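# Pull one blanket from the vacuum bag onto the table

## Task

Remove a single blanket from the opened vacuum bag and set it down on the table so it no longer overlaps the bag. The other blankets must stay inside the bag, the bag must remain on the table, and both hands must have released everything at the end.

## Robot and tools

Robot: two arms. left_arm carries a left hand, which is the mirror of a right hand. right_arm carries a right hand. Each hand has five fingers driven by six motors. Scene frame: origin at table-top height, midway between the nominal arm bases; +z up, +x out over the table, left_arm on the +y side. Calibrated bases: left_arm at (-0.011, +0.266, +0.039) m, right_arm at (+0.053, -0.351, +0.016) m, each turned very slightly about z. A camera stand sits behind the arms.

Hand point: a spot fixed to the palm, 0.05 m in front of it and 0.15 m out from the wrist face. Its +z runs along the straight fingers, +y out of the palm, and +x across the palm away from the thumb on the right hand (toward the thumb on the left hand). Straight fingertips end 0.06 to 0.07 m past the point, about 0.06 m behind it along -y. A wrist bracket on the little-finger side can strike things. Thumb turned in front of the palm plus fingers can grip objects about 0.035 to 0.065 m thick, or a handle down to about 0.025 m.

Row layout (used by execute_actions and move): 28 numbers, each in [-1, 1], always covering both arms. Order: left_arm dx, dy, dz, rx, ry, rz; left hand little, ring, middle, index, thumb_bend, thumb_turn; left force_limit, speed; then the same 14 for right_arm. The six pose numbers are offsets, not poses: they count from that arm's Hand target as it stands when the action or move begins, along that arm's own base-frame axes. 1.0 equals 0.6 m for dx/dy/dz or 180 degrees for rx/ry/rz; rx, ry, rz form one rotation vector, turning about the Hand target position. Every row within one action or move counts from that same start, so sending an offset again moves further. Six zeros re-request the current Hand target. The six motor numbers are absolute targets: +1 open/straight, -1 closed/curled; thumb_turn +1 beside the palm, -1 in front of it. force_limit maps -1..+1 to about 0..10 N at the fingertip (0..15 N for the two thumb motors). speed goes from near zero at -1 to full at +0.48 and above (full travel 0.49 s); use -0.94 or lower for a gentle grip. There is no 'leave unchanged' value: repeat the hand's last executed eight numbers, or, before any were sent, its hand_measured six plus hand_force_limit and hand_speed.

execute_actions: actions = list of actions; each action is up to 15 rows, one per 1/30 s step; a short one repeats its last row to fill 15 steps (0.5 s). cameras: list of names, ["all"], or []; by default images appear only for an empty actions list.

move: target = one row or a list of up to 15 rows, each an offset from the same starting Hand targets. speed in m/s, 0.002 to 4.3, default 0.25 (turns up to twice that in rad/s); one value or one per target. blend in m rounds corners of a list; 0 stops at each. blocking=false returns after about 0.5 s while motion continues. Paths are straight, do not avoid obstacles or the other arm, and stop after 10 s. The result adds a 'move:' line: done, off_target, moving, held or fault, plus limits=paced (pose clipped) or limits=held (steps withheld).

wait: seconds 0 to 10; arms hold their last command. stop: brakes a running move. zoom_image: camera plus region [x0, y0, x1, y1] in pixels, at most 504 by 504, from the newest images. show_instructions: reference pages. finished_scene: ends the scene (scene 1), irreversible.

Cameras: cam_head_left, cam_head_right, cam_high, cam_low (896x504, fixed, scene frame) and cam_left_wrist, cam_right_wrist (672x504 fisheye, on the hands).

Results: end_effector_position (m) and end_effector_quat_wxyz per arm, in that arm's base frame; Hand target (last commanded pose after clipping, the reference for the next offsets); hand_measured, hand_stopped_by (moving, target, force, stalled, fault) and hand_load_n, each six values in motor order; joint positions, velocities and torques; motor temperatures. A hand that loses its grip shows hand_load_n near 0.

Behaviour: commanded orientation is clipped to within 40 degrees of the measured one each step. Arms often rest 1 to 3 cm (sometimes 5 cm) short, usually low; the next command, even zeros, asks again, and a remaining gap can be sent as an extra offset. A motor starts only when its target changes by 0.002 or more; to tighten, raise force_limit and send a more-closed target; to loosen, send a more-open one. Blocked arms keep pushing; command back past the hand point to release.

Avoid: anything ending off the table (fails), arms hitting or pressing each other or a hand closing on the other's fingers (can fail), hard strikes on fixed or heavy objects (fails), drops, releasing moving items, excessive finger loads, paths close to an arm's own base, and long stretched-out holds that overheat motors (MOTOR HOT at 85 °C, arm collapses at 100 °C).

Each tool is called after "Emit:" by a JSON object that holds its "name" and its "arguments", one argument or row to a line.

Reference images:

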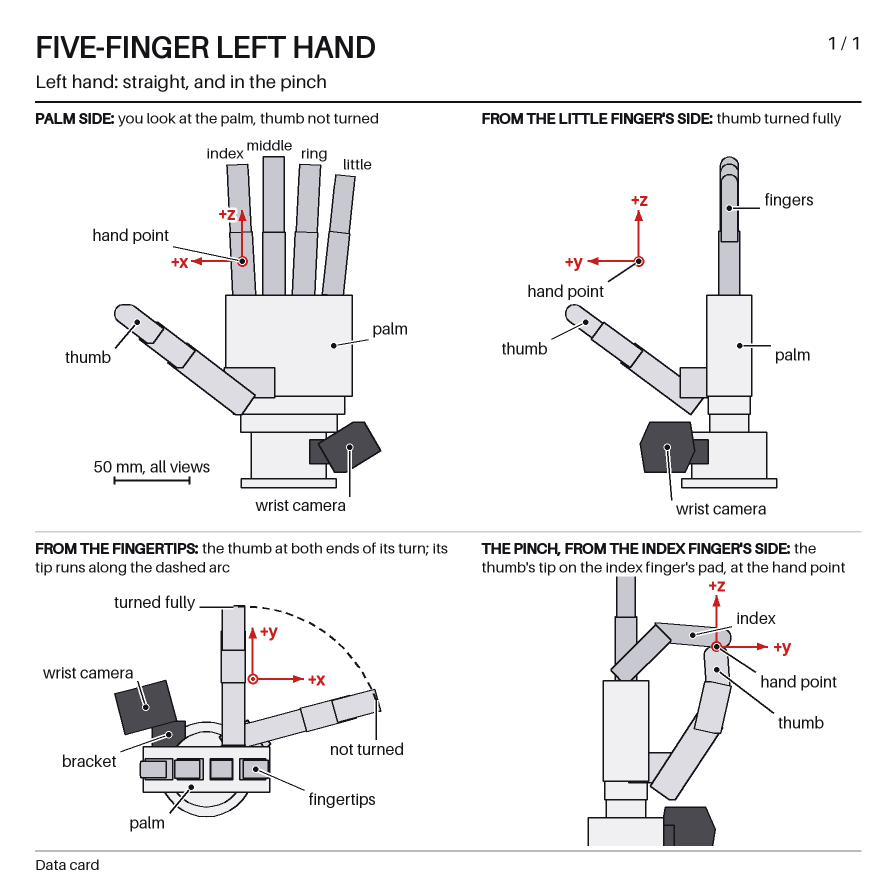

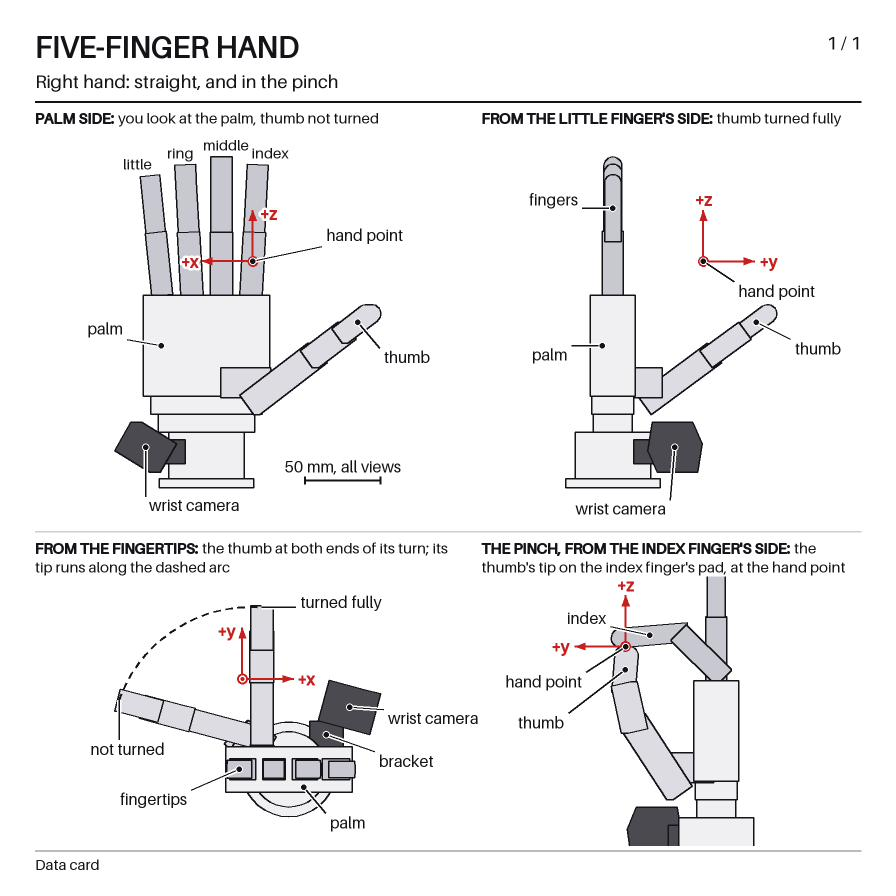

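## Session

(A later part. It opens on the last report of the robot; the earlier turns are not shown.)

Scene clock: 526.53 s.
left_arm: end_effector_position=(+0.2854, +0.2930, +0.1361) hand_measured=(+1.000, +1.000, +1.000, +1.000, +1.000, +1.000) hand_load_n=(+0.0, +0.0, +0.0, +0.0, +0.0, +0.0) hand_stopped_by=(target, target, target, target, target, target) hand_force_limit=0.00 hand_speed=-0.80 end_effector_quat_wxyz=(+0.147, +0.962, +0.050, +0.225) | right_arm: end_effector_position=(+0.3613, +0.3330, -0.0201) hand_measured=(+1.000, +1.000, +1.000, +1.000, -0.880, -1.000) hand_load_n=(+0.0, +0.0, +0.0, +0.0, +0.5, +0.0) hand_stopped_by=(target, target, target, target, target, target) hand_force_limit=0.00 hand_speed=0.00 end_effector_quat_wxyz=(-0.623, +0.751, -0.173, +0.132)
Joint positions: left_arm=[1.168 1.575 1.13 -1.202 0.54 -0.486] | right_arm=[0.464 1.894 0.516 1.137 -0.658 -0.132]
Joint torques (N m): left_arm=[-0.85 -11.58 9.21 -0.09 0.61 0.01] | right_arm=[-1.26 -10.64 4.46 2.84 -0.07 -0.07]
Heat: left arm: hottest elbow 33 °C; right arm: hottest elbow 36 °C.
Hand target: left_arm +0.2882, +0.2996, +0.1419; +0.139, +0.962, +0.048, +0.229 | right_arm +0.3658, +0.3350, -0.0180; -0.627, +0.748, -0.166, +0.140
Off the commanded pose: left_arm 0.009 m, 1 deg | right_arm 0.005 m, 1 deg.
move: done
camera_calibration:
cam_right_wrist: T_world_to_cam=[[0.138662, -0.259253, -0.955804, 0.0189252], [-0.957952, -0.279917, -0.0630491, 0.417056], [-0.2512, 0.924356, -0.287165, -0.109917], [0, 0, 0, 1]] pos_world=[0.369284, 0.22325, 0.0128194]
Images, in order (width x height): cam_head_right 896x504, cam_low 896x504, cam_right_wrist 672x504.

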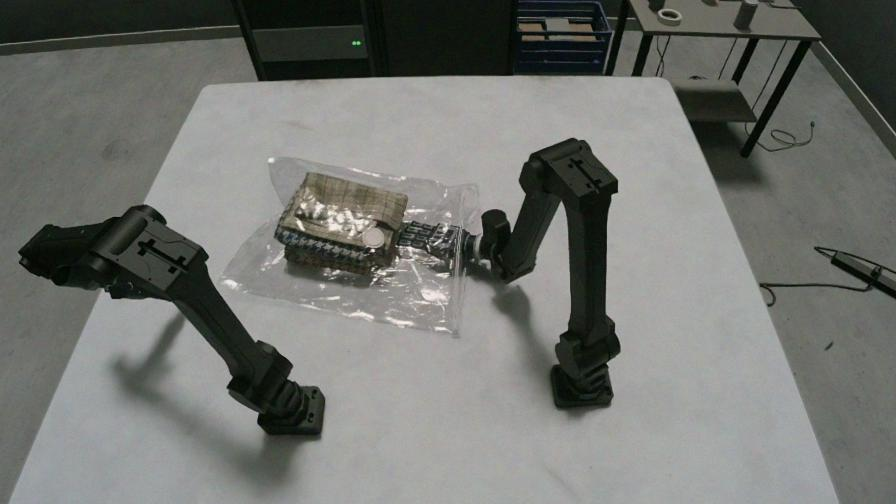

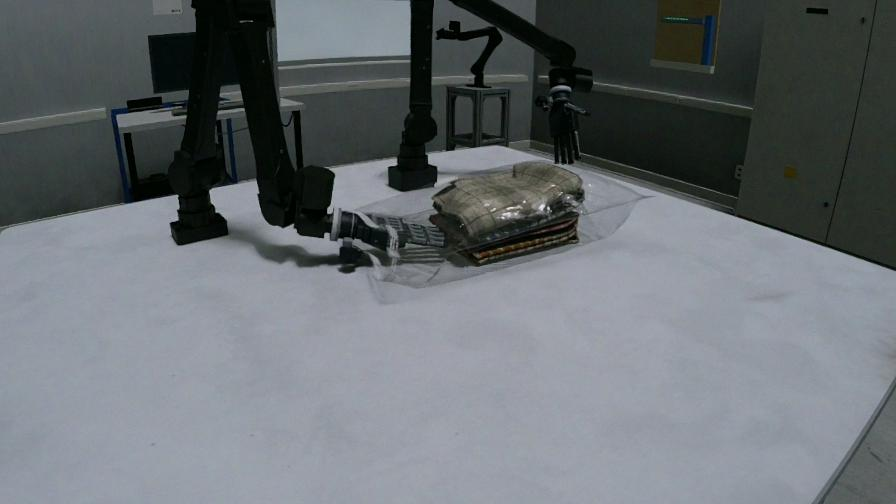

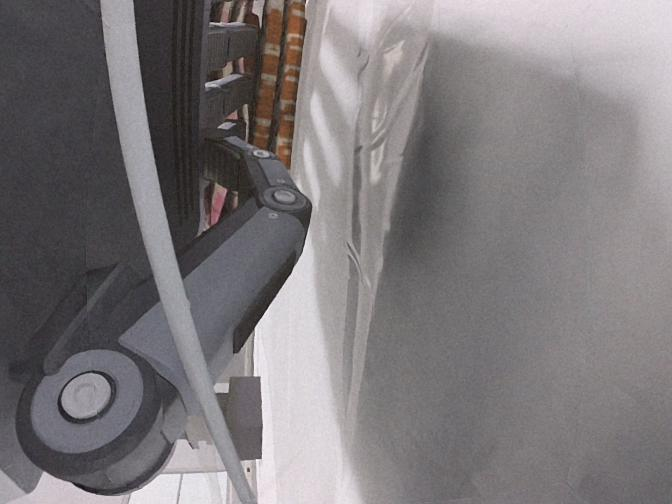

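Emit:
{"name": "move", "arguments": {
  "target": [
    [0,0,0,0,0,0,1,1,1,1,1,1,0,-0.8,0.019,0.0425,0.0,0,0,0,1,1,1,1,-0.88,-1,0,0.0],
    [0,0,0,0,0,0,1,1,1,1,1,1,0,-0.8,0.019,0.0425,0.165,0,0,0,1,1,1,1,-0.88,-1,0,0.0]
  ],
  "speed": 0.08,
  "cameras": ["cam_low","cam_right_wrist","cam_head_right"]
}}

Emit:
{"name": "zoom_image", "arguments": {
  "camera": "cam_right_wrist",
  "region": [190, 0, 430, 240]
}}

Emit:
{"name": "zoom_image", "arguments": {
  "camera": "cam_low",
  "region": [350, 150, 490, 290]
}}

Emit:
{"name": "zoom_image", "arguments": {
  "camera": "cam_head_right",
  "region": [370, 150, 490, 270]
}}

Scene clock: 535.10 s.
left_arm: end_effector_position=(+0.2854, +0.2930, +0.1361) hand_measured=(+1.000, +1.000, +1.000, +1.000, +1.000, +1.000) hand_load_n=(+0.0, +0.0, +0.0, +0.0, +0.0, +0.0) hand_stopped_by=(target, target, target, target, target, target) hand_force_limit=0.00 hand_speed=-0.80 end_effector_quat_wxyz=(+0.147, +0.962, +0.050, +0.225) | right_arm: end_effector_position=(+0.3647, +0.3460, +0.0564) hand_measured=(+1.000, +1.000, +1.000, +1.000, -0.880, -1.000) hand_load_n=(+0.0, +0.0, +0.0, +0.0, +0.0, +0.0) hand_stopped_by=(target, target, target, target, target, target) hand_force_limit=0.00 hand_speed=0.00 end_effector_quat_wxyz=(-0.611, +0.759, -0.182, +0.129)
Joint positions: left_arm=[1.168 1.575 1.13 -1.202 0.54 -0.486] | right_arm=[0.499 1.596 0.55 0.775 -0.611 -0.131]
Joint torques (N m): left_arm=[-0.91 -11.63 9.22 -0.09 0.62 0.01] | right_arm=[0.5 -11.52 10.21 1.78 -0.14 0.06]
Heat: left arm: hottest elbow 33 °C; right arm: hottest elbow 35 °C.
Hand target: left_arm +0.2882, +0.2996, +0.1419; +0.139, +0.962, +0.048, +0.229 | right_arm +0.3773, +0.3605, +0.0810; -0.627, +0.748, -0.166, +0.140
Off the commanded pose: left_arm 0.009 m, 1 deg | right_arm 0.031 m, 3 deg.
move: off_target (right_arm)
camera_calibration:
cam_right_wrist: T_world_to_cam=[[0.115836, -0.283356, -0.951993, 0.111468], [-0.961861, -0.271113, -0.0363411, 0.425611], [-0.2478, 0.919895, -0.303954, -0.0979355], [0, 0, 0, 1]] pos_world=[0.372198, 0.237064, 0.0918161]
Images, in order (width x height): cam_head_right 896x504, cam_low 896x504, cam_right_wrist 672x504.

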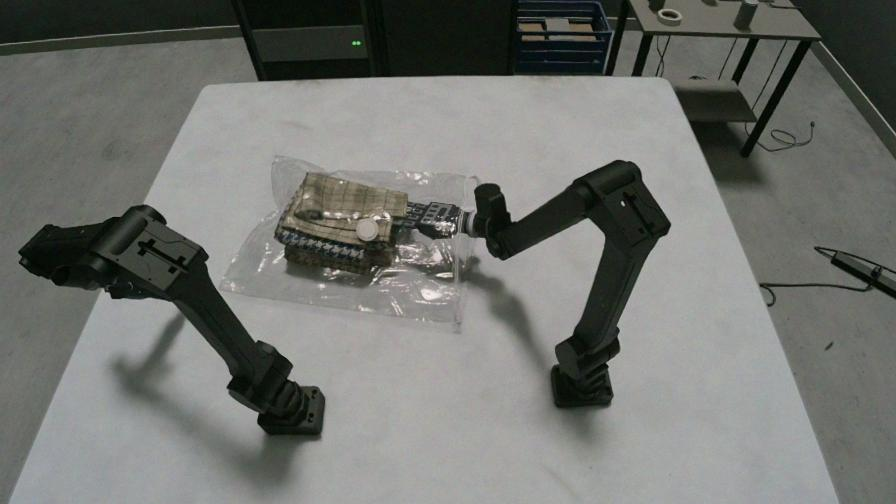

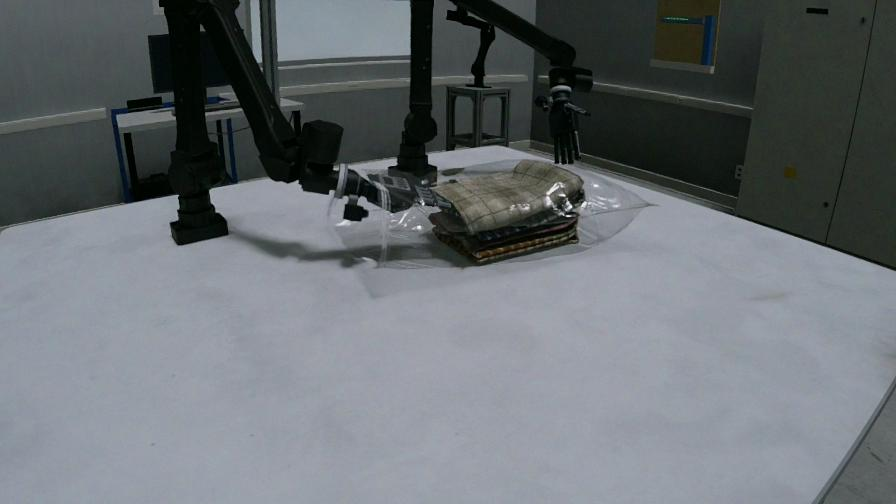

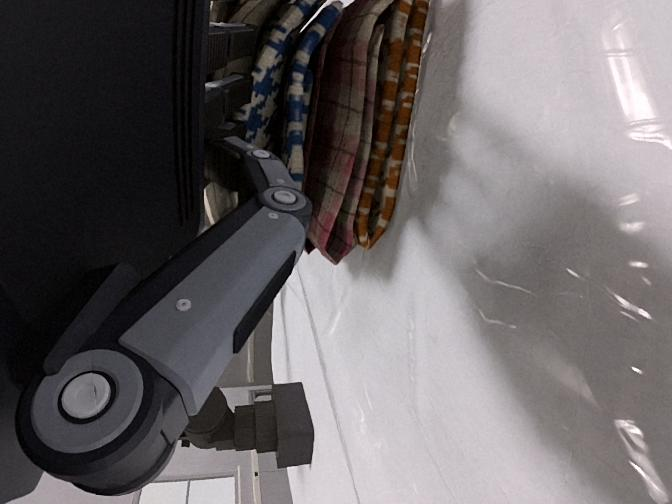

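Scaled by 2.100 from the camera's 672x504 image, which has a finer 960x720 frame.

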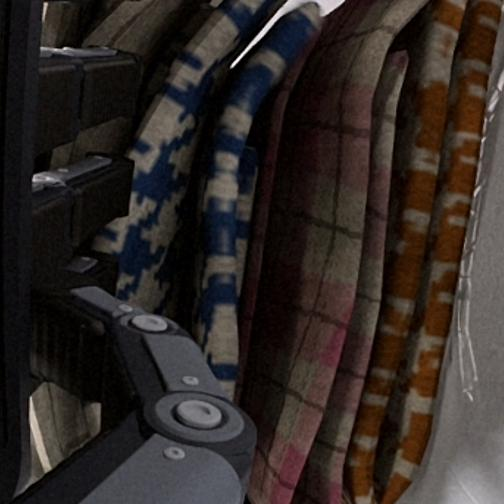

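Scaled by 3.600.

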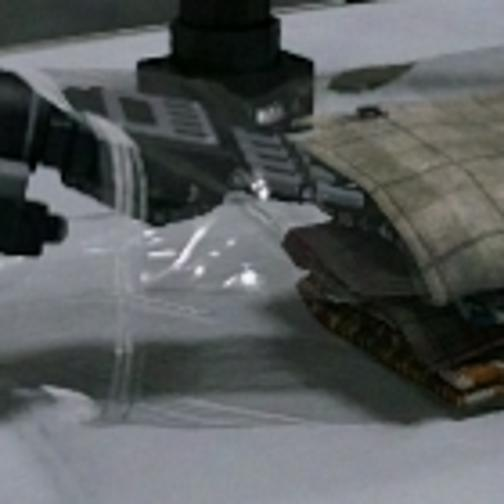

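Scaled by 4.200.

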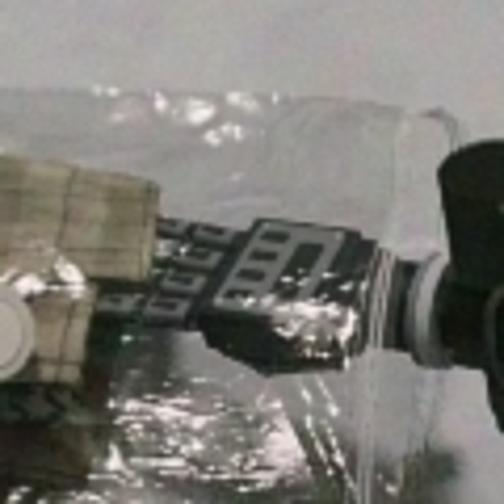

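Emit:
{"name": "move", "arguments": {
  "target": [
    [0,0,0,0,0,0,1,1,1,1,1,1,0,-0.8,-0.032,-0.07,0.0,0,0,0,1,1,1,1,-0.88,-1,0,0.0],
    [0,0,0,0,0,0,1,1,1,1,1,1,0,-0.8,-0.03,-0.065,0.085,0,0,0,1,1,1,1,-0.88,-1,0,0.0]
  ],
  "speed": 0.08,
  "cameras": ["cam_low","cam_right_wrist","cam_head_right"]
}}

Emit:
{"name": "zoom_image", "arguments": {
  "camera": "cam_right_wrist",
  "region": [190, 0, 430, 240]
}}

Emit:
{"name": "zoom_image", "arguments": {
  "camera": "cam_low",
  "region": [350, 150, 490, 290]
}}

Emit:
{"name": "zoom_image", "arguments": {
  "camera": "cam_head_right",
  "region": [370, 150, 490, 270]
}}

Scene clock: 544.27 s.
left_arm: end_effector_position=(+0.2854, +0.2930, +0.1361) hand_measured=(+1.000, +1.000, +1.000, +1.000, +1.000, +1.000) hand_load_n=(+0.0, +0.0, +0.0, +0.0, +0.0, +0.0) hand_stopped_by=(target, target, target, target, target, target) hand_force_limit=0.00 hand_speed=-0.80 end_effector_quat_wxyz=(+0.147, +0.962, +0.050, +0.225) | right_arm: end_effector_position=(+0.3412, +0.3166, +0.1081) hand_measured=(+1.000, +1.000, +1.000, +1.000, -0.880, -1.000) hand_load_n=(+0.0, +0.0, +0.0, +0.0, +0.0, +0.0) hand_stopped_by=(target, target, target, target, target, target) hand_force_limit=0.00 hand_speed=0.00 end_effector_quat_wxyz=(-0.616, +0.758, -0.180, +0.119)
Joint positions: left_arm=[1.168 1.575 1.13 -1.202 0.54 -0.486] | right_arm=[0.444 1.356 0.505 0.572 -0.684 -0.137]
Joint torques (N m): left_arm=[-0.97 -11.52 9.24 -0.08 0.62 0.01] | right_arm=[-1.2 -8.94 11.74 1.69 -0.11 -0.1]
Heat: left arm: hottest elbow 33 °C; right arm: hottest elbow 35 °C.
Hand target: left_arm +0.2882, +0.2996, +0.1419; +0.139, +0.962, +0.048, +0.229 | right_arm +0.3593, +0.3216, +0.1321; -0.627, +0.748, -0.166, +0.140
Off the commanded pose: left_arm 0.009 m, 1 deg | right_arm 0.030 m, 3 deg.
move: off_target (right_arm)
camera_calibration:
cam_right_wrist: T_world_to_cam=[[0.109464, -0.270722, -0.956414, 0.153647], [-0.957743, -0.286199, -0.0286043, 0.399487], [-0.265981, 0.91913, -0.290611, -0.0559555], [0, 0, 0, 1]] pos_world=[0.350904, 0.207359, 0.142116]
Images, in order (width x height): cam_head_right 896x504, cam_low 896x504, cam_right_wrist 672x504.

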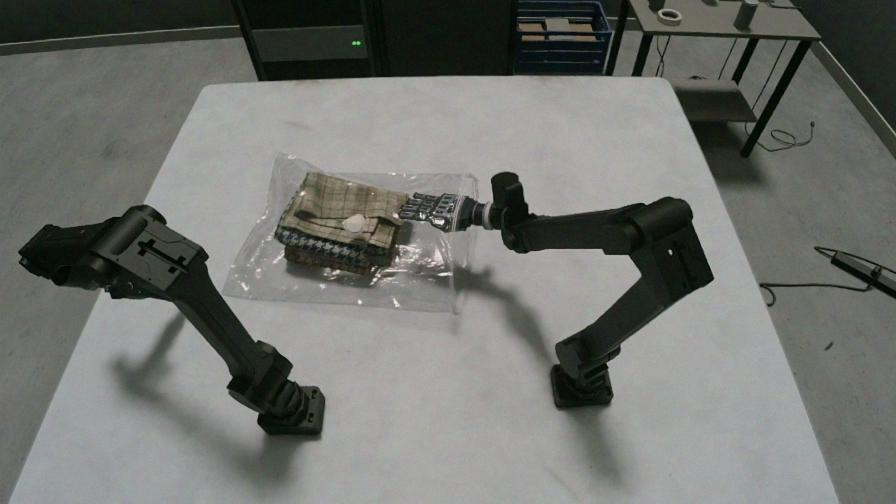

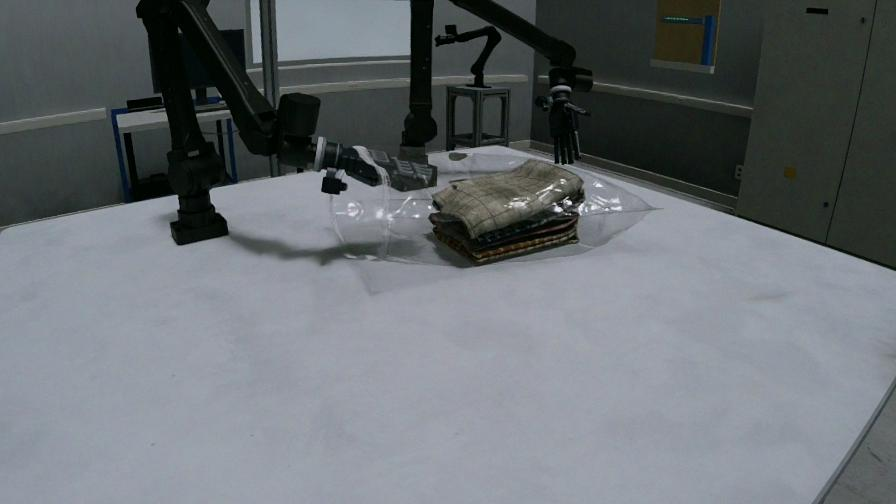

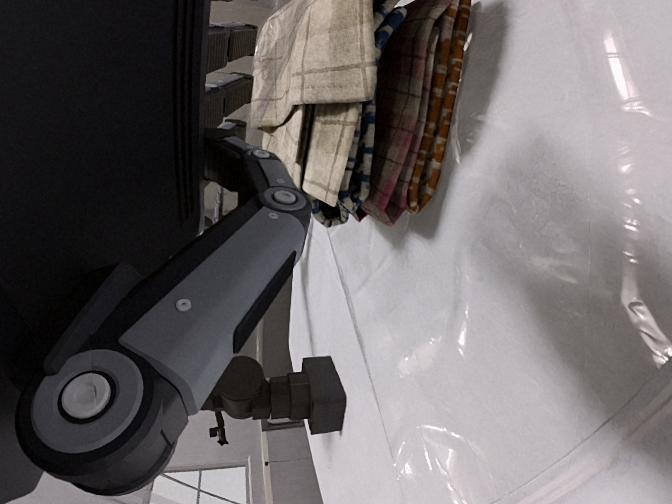

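Scaled by 2.100 from the camera's 672x504 image, which has a finer 960x720 frame.

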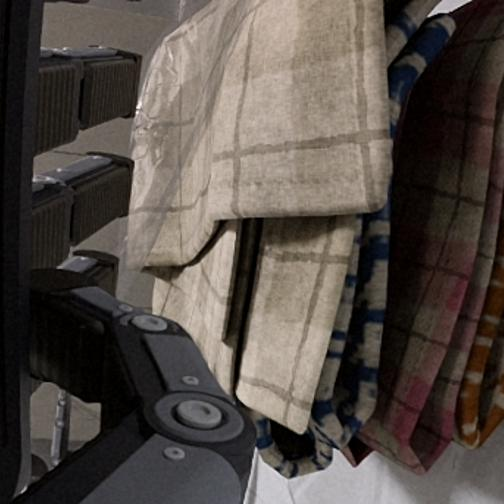

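Scaled by 3.600.

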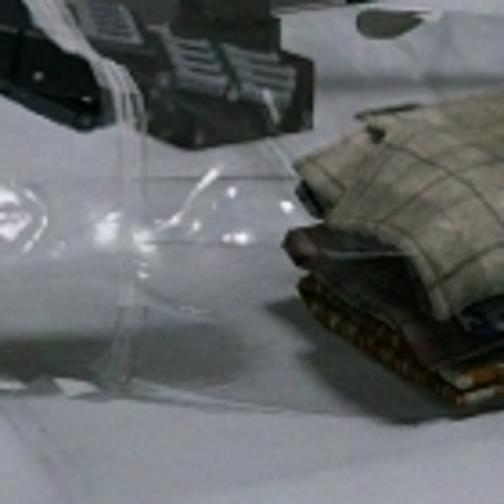

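Scaled by 4.200.

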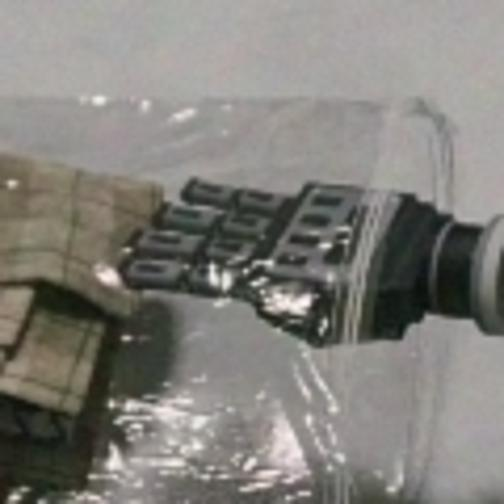

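Emit:
{"name": "move", "arguments": {
  "target": [
    [0,0,0,0,0,0,1,1,1,1,1,1,0,-0.8,0.06,0.06,0.0,0,0,0,1,1,1,1,0.5,-1,0,0.0],
    [0,0,0,0,0,0,1,1,1,1,1,1,0,-0.8,0.1,0.15,-0.01,0,0,0,1,1,1,1,0.5,-1,0,0.0]
  ],
  "speed": 0.08,
  "cameras": ["cam_low","cam_right_wrist","cam_head_right"]
}}

Emit:
{"name": "zoom_image", "arguments": {
  "camera": "cam_right_wrist",
  "region": [190, 0, 430, 240]
}}

Emit:
{"name": "zoom_image", "arguments": {
  "camera": "cam_low",
  "region": [350, 150, 490, 290]
}}

Emit:
{"name": "zoom_image", "arguments": {
  "camera": "cam_head_right",
  "region": [340, 150, 460, 270]
}}

Scene clock: 555.13 s.
left_arm: end_effector_position=(+0.2854, +0.2930, +0.1361) hand_measured=(+1.000, +1.000, +1.000, +1.000, +1.000, +1.000) hand_load_n=(+0.0, +0.0, +0.0, +0.0, +0.0, +0.0) hand_stopped_by=(target, target, target, target, target, target) hand_force_limit=0.00 hand_speed=-0.80 end_effector_quat_wxyz=(+0.147, +0.962, +0.050, +0.225) | right_arm: end_effector_position=(+0.4026, +0.3924, +0.1048) hand_measured=(+1.000, +1.000, +1.000, +1.000, +0.500, -1.000) hand_load_n=(+0.0, +0.0, +0.0, +0.0, +0.0, +0.0) hand_stopped_by=(target, target, target, target, target, target) hand_force_limit=0.00 hand_speed=0.00 end_effector_quat_wxyz=(-0.610, +0.761, -0.179, +0.130)
Joint positions: left_arm=[1.168 1.575 1.13 -1.202 0.54 -0.486] | right_arm=[0.553 1.574 0.737 0.572 -0.56 -0.121]
Joint torques (N m): left_arm=[-0.97 -11.58 9.22 -0.1 0.62 0] | right_arm=[0.5 -10.05 13.18 2.73 -0.06 0.08]
Heat: left arm: hottest elbow 33 °C; right arm: hottest elbow 37 °C.
Hand target: left_arm +0.2882, +0.2996, +0.1419; +0.139, +0.962, +0.048, +0.229 | right_arm +0.4193, +0.4115, +0.1261; -0.627, +0.748, -0.166, +0.140
Off the commanded pose: left_arm 0.009 m, 1 deg | right_arm 0.033 m, 3 deg.
move: off_target (right_arm)
camera_calibration:
cam_right_wrist: T_world_to_cam=[[0.12014, -0.287266, -0.950287, 0.165875], [-0.960974, -0.27392, -0.0386869, 0.477498], [-0.249189, 0.917849, -0.308964, -0.114529], [0, 0, 0, 1]] pos_world=[0.410396, 0.283567, 0.140716]
Images, in order (width x height): cam_head_right 896x504, cam_low 896x504, cam_right_wrist 672x504.

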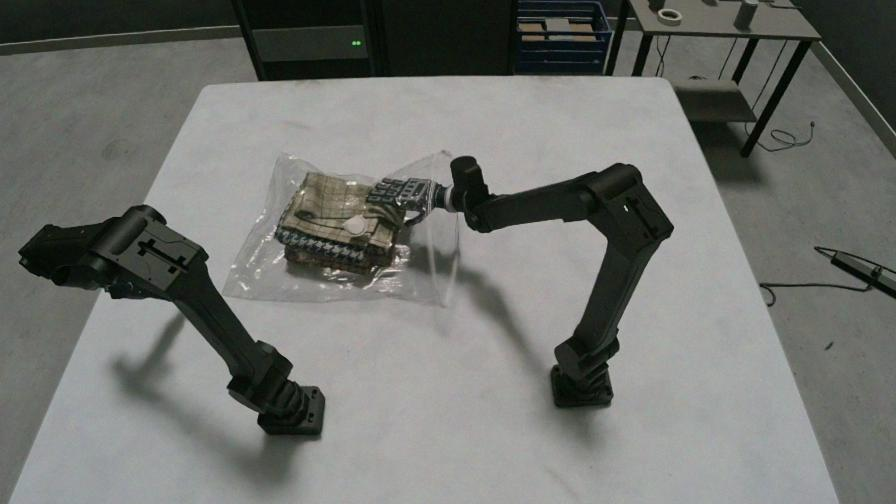

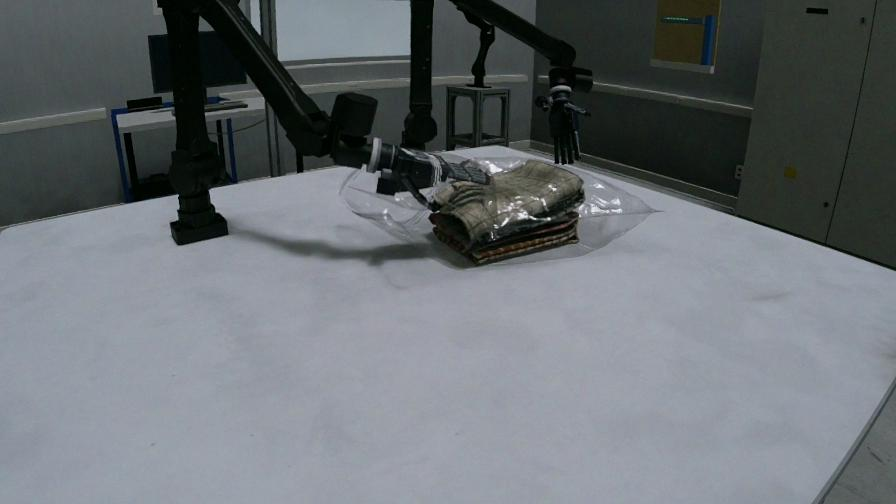

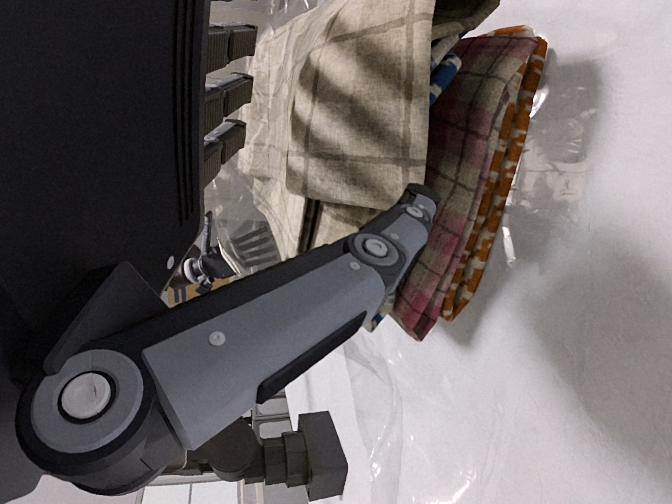

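Scaled by 2.100 from the camera's 672x504 image, which has a finer 960x720 frame.

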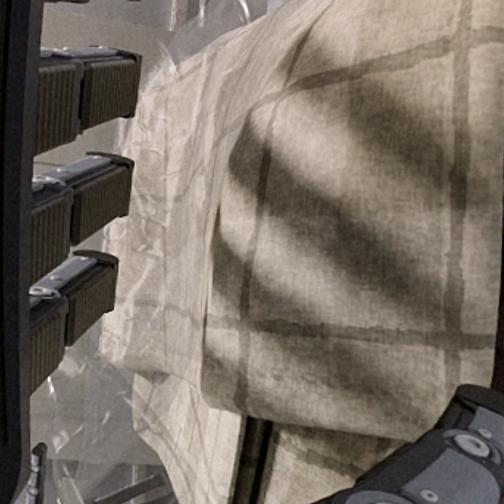

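Scaled by 3.600.

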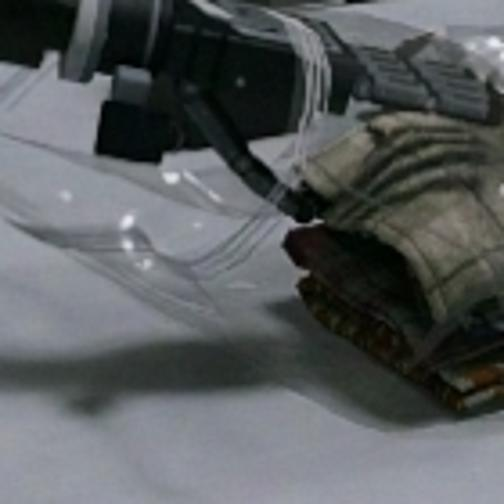

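Scaled by 4.200.

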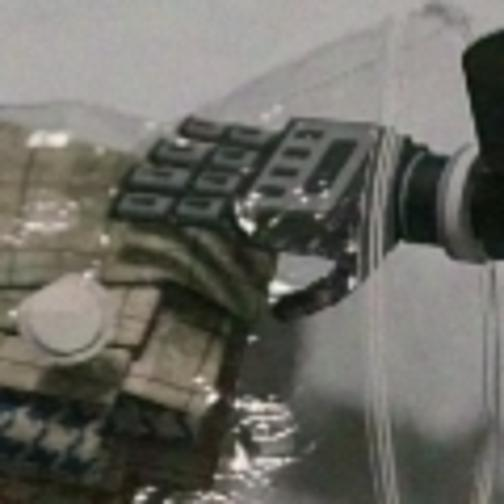

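Emit:
{"name": "move", "arguments": {
  "target": [
    [0,0,0,0,0,0,1,1,1,1,1,1,0,-0.8,0.0,0.0,-0.048,0,0,0,1,1,1,1,0.5,-1,0,0.0],
    [0,0,0,0,0,0,1,1,1,1,1,1,0,-0.8,0.025,0.065,-0.048,0,0,0,1,1,1,1,0.5,-1,0,0.0]
  ],
  "speed": 0.08,
  "cameras": ["cam_low","cam_right_wrist","cam_head_right"]
}}

Emit:
{"name": "zoom_image", "arguments": {
  "camera": "cam_right_wrist",
  "region": [190, 0, 470, 280]
}}

Emit:
{"name": "zoom_image", "arguments": {
  "camera": "cam_low",
  "region": [370, 140, 510, 280]
}}

Emit:
{"name": "zoom_image", "arguments": {
  "camera": "cam_head_right",
  "region": [340, 150, 460, 270]
}}

Scene clock: 568.60 s.
left_arm: end_effector_position=(+0.2854, +0.2930, +0.1361) hand_measured=(+1.000, +1.000, +1.000, +1.000, +1.000, +1.000) hand_load_n=(+0.0, +0.0, +0.0, +0.0, +0.0, +0.0) hand_stopped_by=(target, target, target, target, target, target) hand_force_limit=0.00 hand_speed=-0.80 end_effector_quat_wxyz=(+0.147, +0.962, +0.050, +0.225) | right_arm: end_effector_position=(+0.4221, +0.4309, +0.0823) hand_measured=(+1.000, +1.000, +1.000, +1.000, +0.500, -1.000) hand_load_n=(+0.0, +0.0, +0.0, +0.0, +0.5, +0.0) hand_stopped_by=(target, target, target, target, target, target) hand_force_limit=0.00 hand_speed=0.00 end_effector_quat_wxyz=(-0.616, +0.756, -0.175, +0.138)
Joint positions: left_arm=[1.168 1.575 1.13 -1.202 0.54 -0.486] | right_arm=[0.604 1.711 0.817 0.659 -0.508 -0.108]
Joint torques (N m): left_arm=[-0.97 -11.58 9.22 -0.08 0.62 0] | right_arm=[0.79 -11.93 12.62 1.78 -0.03 0.09]
Heat: left arm: hottest elbow 33 °C; right arm: hottest elbow 39 °C.
Hand target: left_arm +0.2882, +0.2996, +0.1419; +0.139, +0.962, +0.048, +0.229 | right_arm +0.4343, +0.4506, +0.0972; -0.627, +0.748, -0.166, +0.140
Off the commanded pose: left_arm 0.009 m, 1 deg | right_arm 0.028 m, 2 deg.
move: off_target (right_arm)
camera_calibration:
cam_right_wrist: T_world_to_cam=[[0.138347, -0.277535, -0.950702, 0.141377], [-0.960615, -0.27119, -0.0606219, 0.506329], [-0.240996, 0.921645, -0.304122, -0.157449], [0, 0, 0, 1]] pos_world=[0.428883, 0.32166, 0.117219]
Images, in order (width x height): cam_head_right 896x504, cam_low 896x504, cam_right_wrist 672x504.

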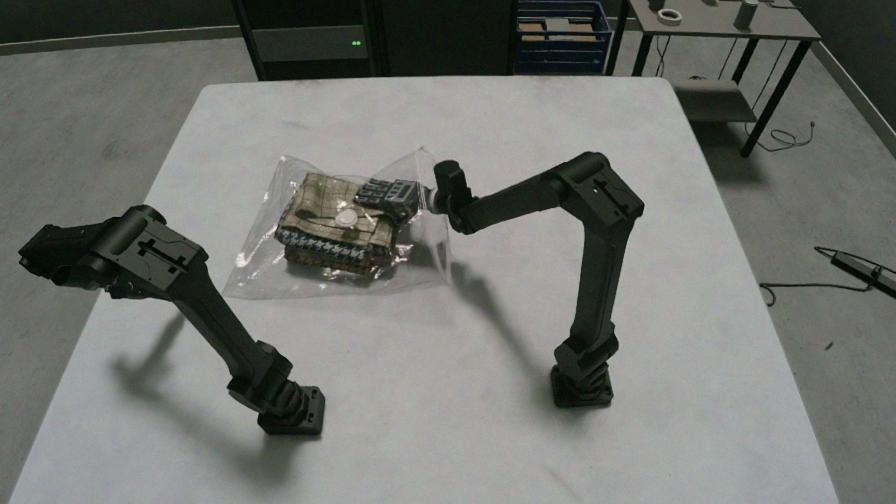

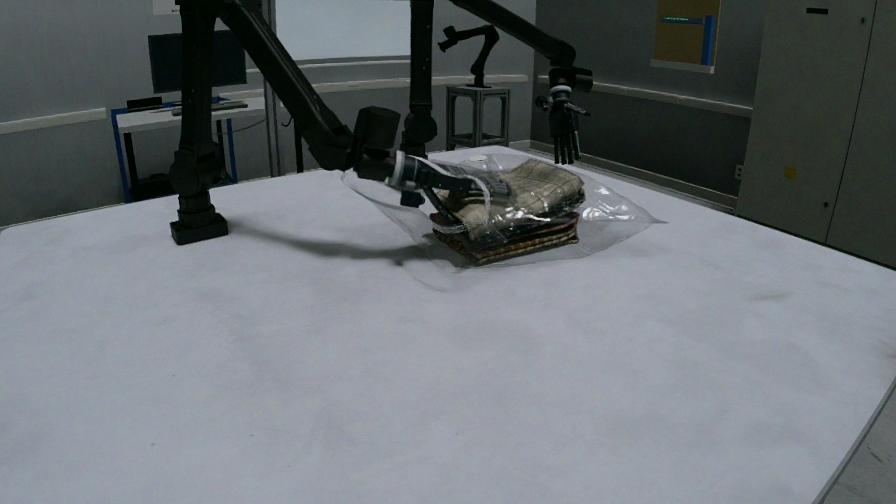

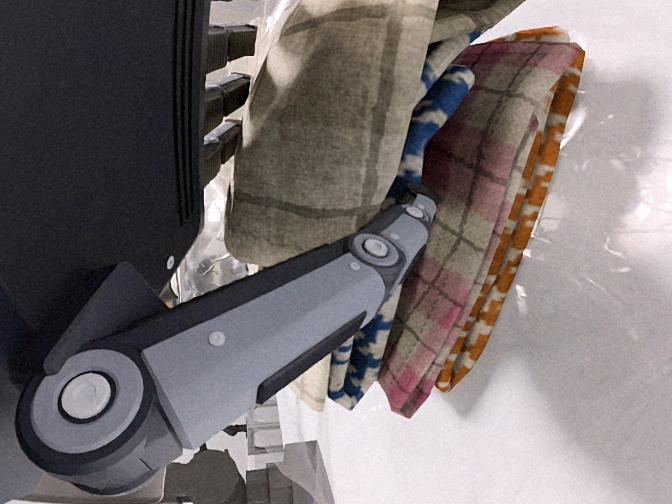

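Scaled by 1.800 from the camera's 672x504 image, which has a finer 960x720 frame.

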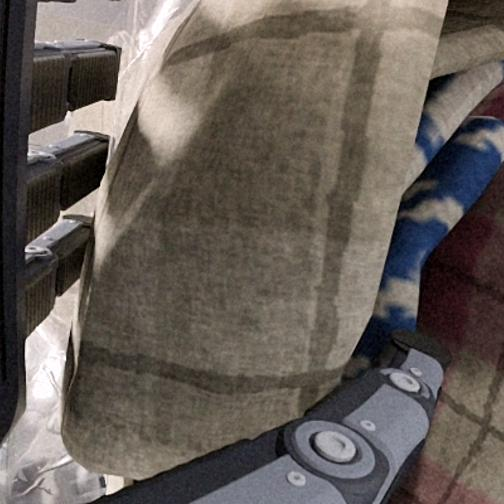

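Scaled by 3.600.

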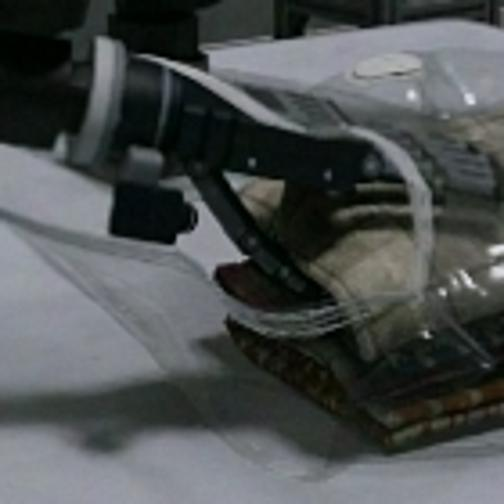

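Scaled by 4.200.

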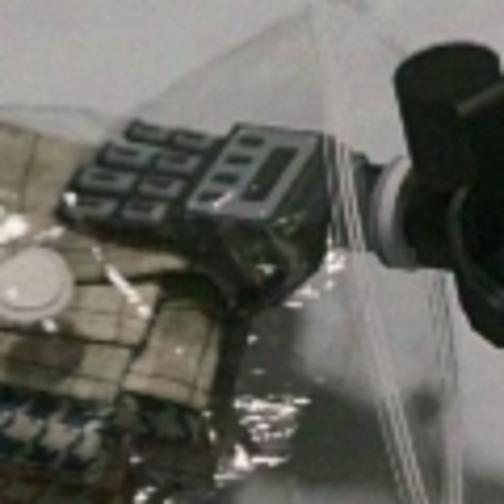

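Emit:
{"name": "move", "arguments": {
  "target": [
    [0,0,0,0,0,0,1,1,1,1,1,1,0,-0.8,0.0,0.0,-0.013,0,0,0,1,1,1,1,0.1,-1,0,-0.2],
    [0,0,0,0,0,0,1,1,1,1,1,1,0,-0.8,0.033,0.072,-0.013,0,0,0,1,1,1,1,0.1,-1,0,-0.2]
  ],
  "speed": 0.06,
  "cameras": ["cam_low","cam_right_wrist","cam_head_right"]
}}

Emit:
{"name": "zoom_image", "arguments": {
  "camera": "cam_right_wrist",
  "region": [190, 0, 470, 280]
}}

Emit:
{"name": "zoom_image", "arguments": {
  "camera": "cam_low",
  "region": [370, 140, 510, 280]
}}

Emit:
{"name": "zoom_image", "arguments": {
  "camera": "cam_head_right",
  "region": [340, 150, 460, 270]
}}

Scene clock: 579.37 s.
left_arm: end_effector_position=(+0.2854, +0.2930, +0.1361) hand_measured=(+1.000, +1.000, +1.000, +1.000, +1.000, +1.000) hand_load_n=(+0.0, +0.0, +0.0, +0.5, -0.5, +0.0) hand_stopped_by=(target, target, target, target, target, target) hand_force_limit=0.00 hand_speed=-0.80 end_effector_quat_wxyz=(+0.147, +0.962, +0.050, +0.225) | right_arm: end_effector_position=(+0.4485, +0.4695, +0.0813) hand_measured=(+1.000, +1.000, +1.000, +1.000, +0.100, -1.000) hand_load_n=(+0.0, +0.0, +0.0, +0.0, +0.5, -0.5) hand_stopped_by=(target, target, target, target, target, target) hand_force_limit=0.00 hand_speed=-0.20 end_effector_quat_wxyz=(-0.618, +0.752, -0.175, +0.145)
Joint positions: left_arm=[1.168 1.575 1.13 -1.202 0.54 -0.486] | right_arm=[0.641 1.799 0.937 0.644 -0.462 -0.099]
Joint torques (N m): left_arm=[-0.97 -11.58 9.22 -0.12 0.62 0] | right_arm=[1.61 -12.45 12.88 1.62 -0.05 0.09]
Heat: left arm: hottest elbow 33 °C; right arm: hottest elbow 40 °C.
Hand target: left_arm +0.2882, +0.2996, +0.1419; +0.139, +0.962, +0.048, +0.229 | right_arm +0.4540, +0.4938, +0.0894; -0.627, +0.748, -0.166, +0.140
Off the commanded pose: left_arm 0.009 m, 1 deg | right_arm 0.026 m, 2 deg.
move: off_target (right_arm)
camera_calibration:
cam_right_wrist: T_world_to_cam=[[0.146927, -0.272911, -0.950753, 0.14149], [-0.962456, -0.261228, -0.0737504, 0.539297], [-0.228236, 0.925894, -0.301046, -0.194906], [0, 0, 0, 1]] pos_world=[0.453777, 0.359956, 0.11562]
Images, in order (width x height): cam_head_right 896x504, cam_low 896x504, cam_right_wrist 672x504.

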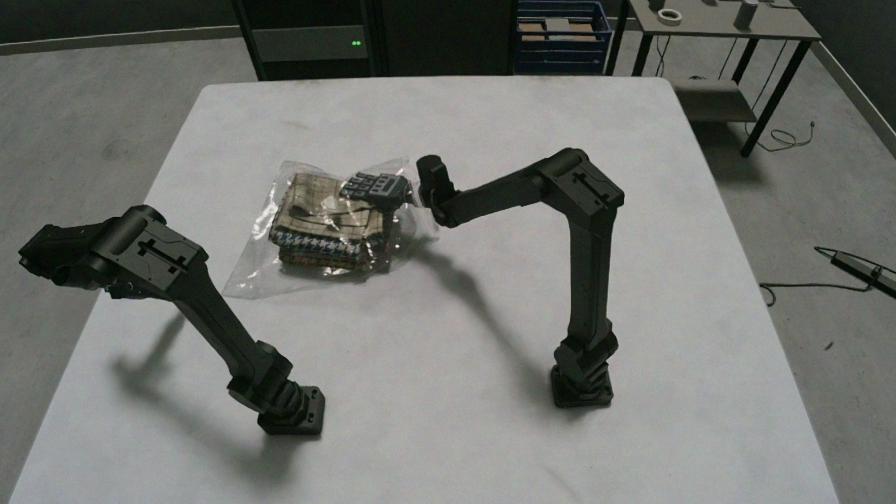

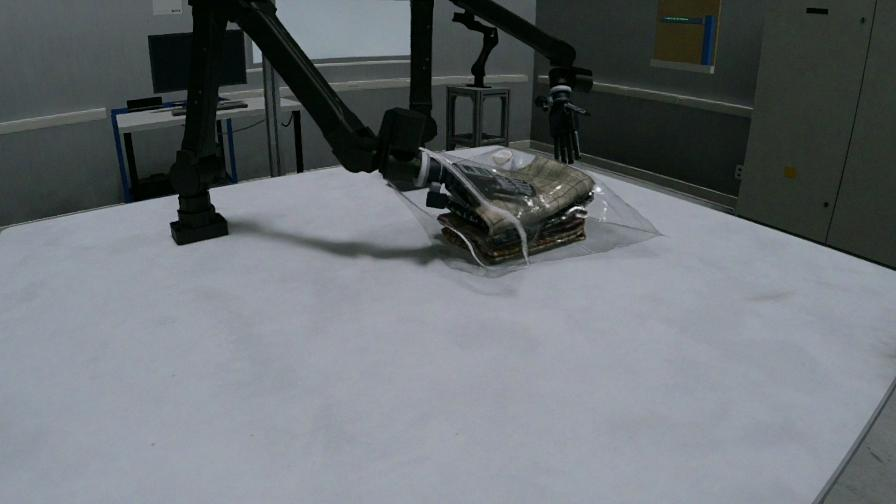

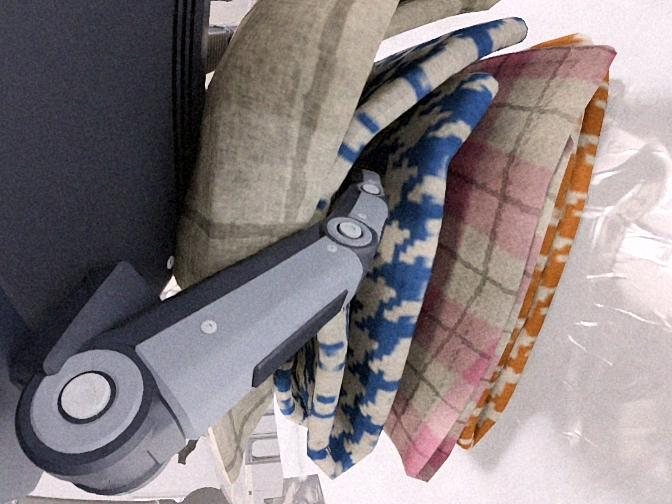

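Scaled by 1.800 from the camera's 672x504 image, which has a finer 960x720 frame.

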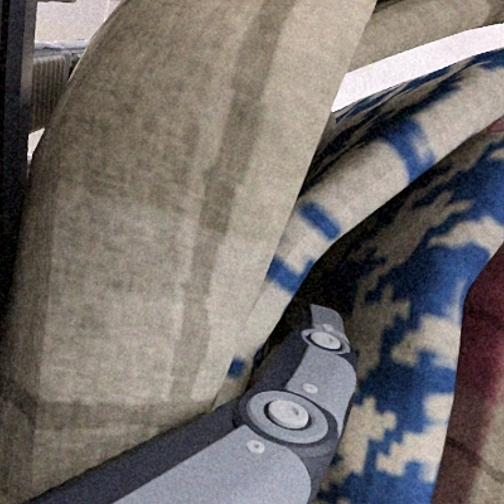

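Scaled by 3.600.

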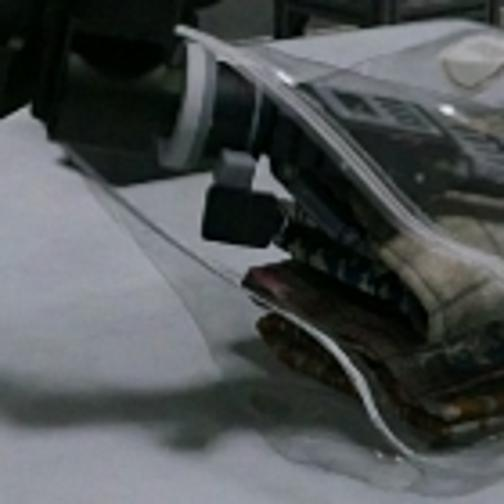

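Scaled by 4.200.

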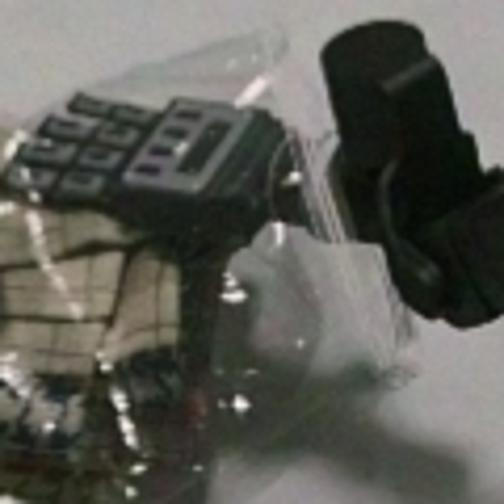

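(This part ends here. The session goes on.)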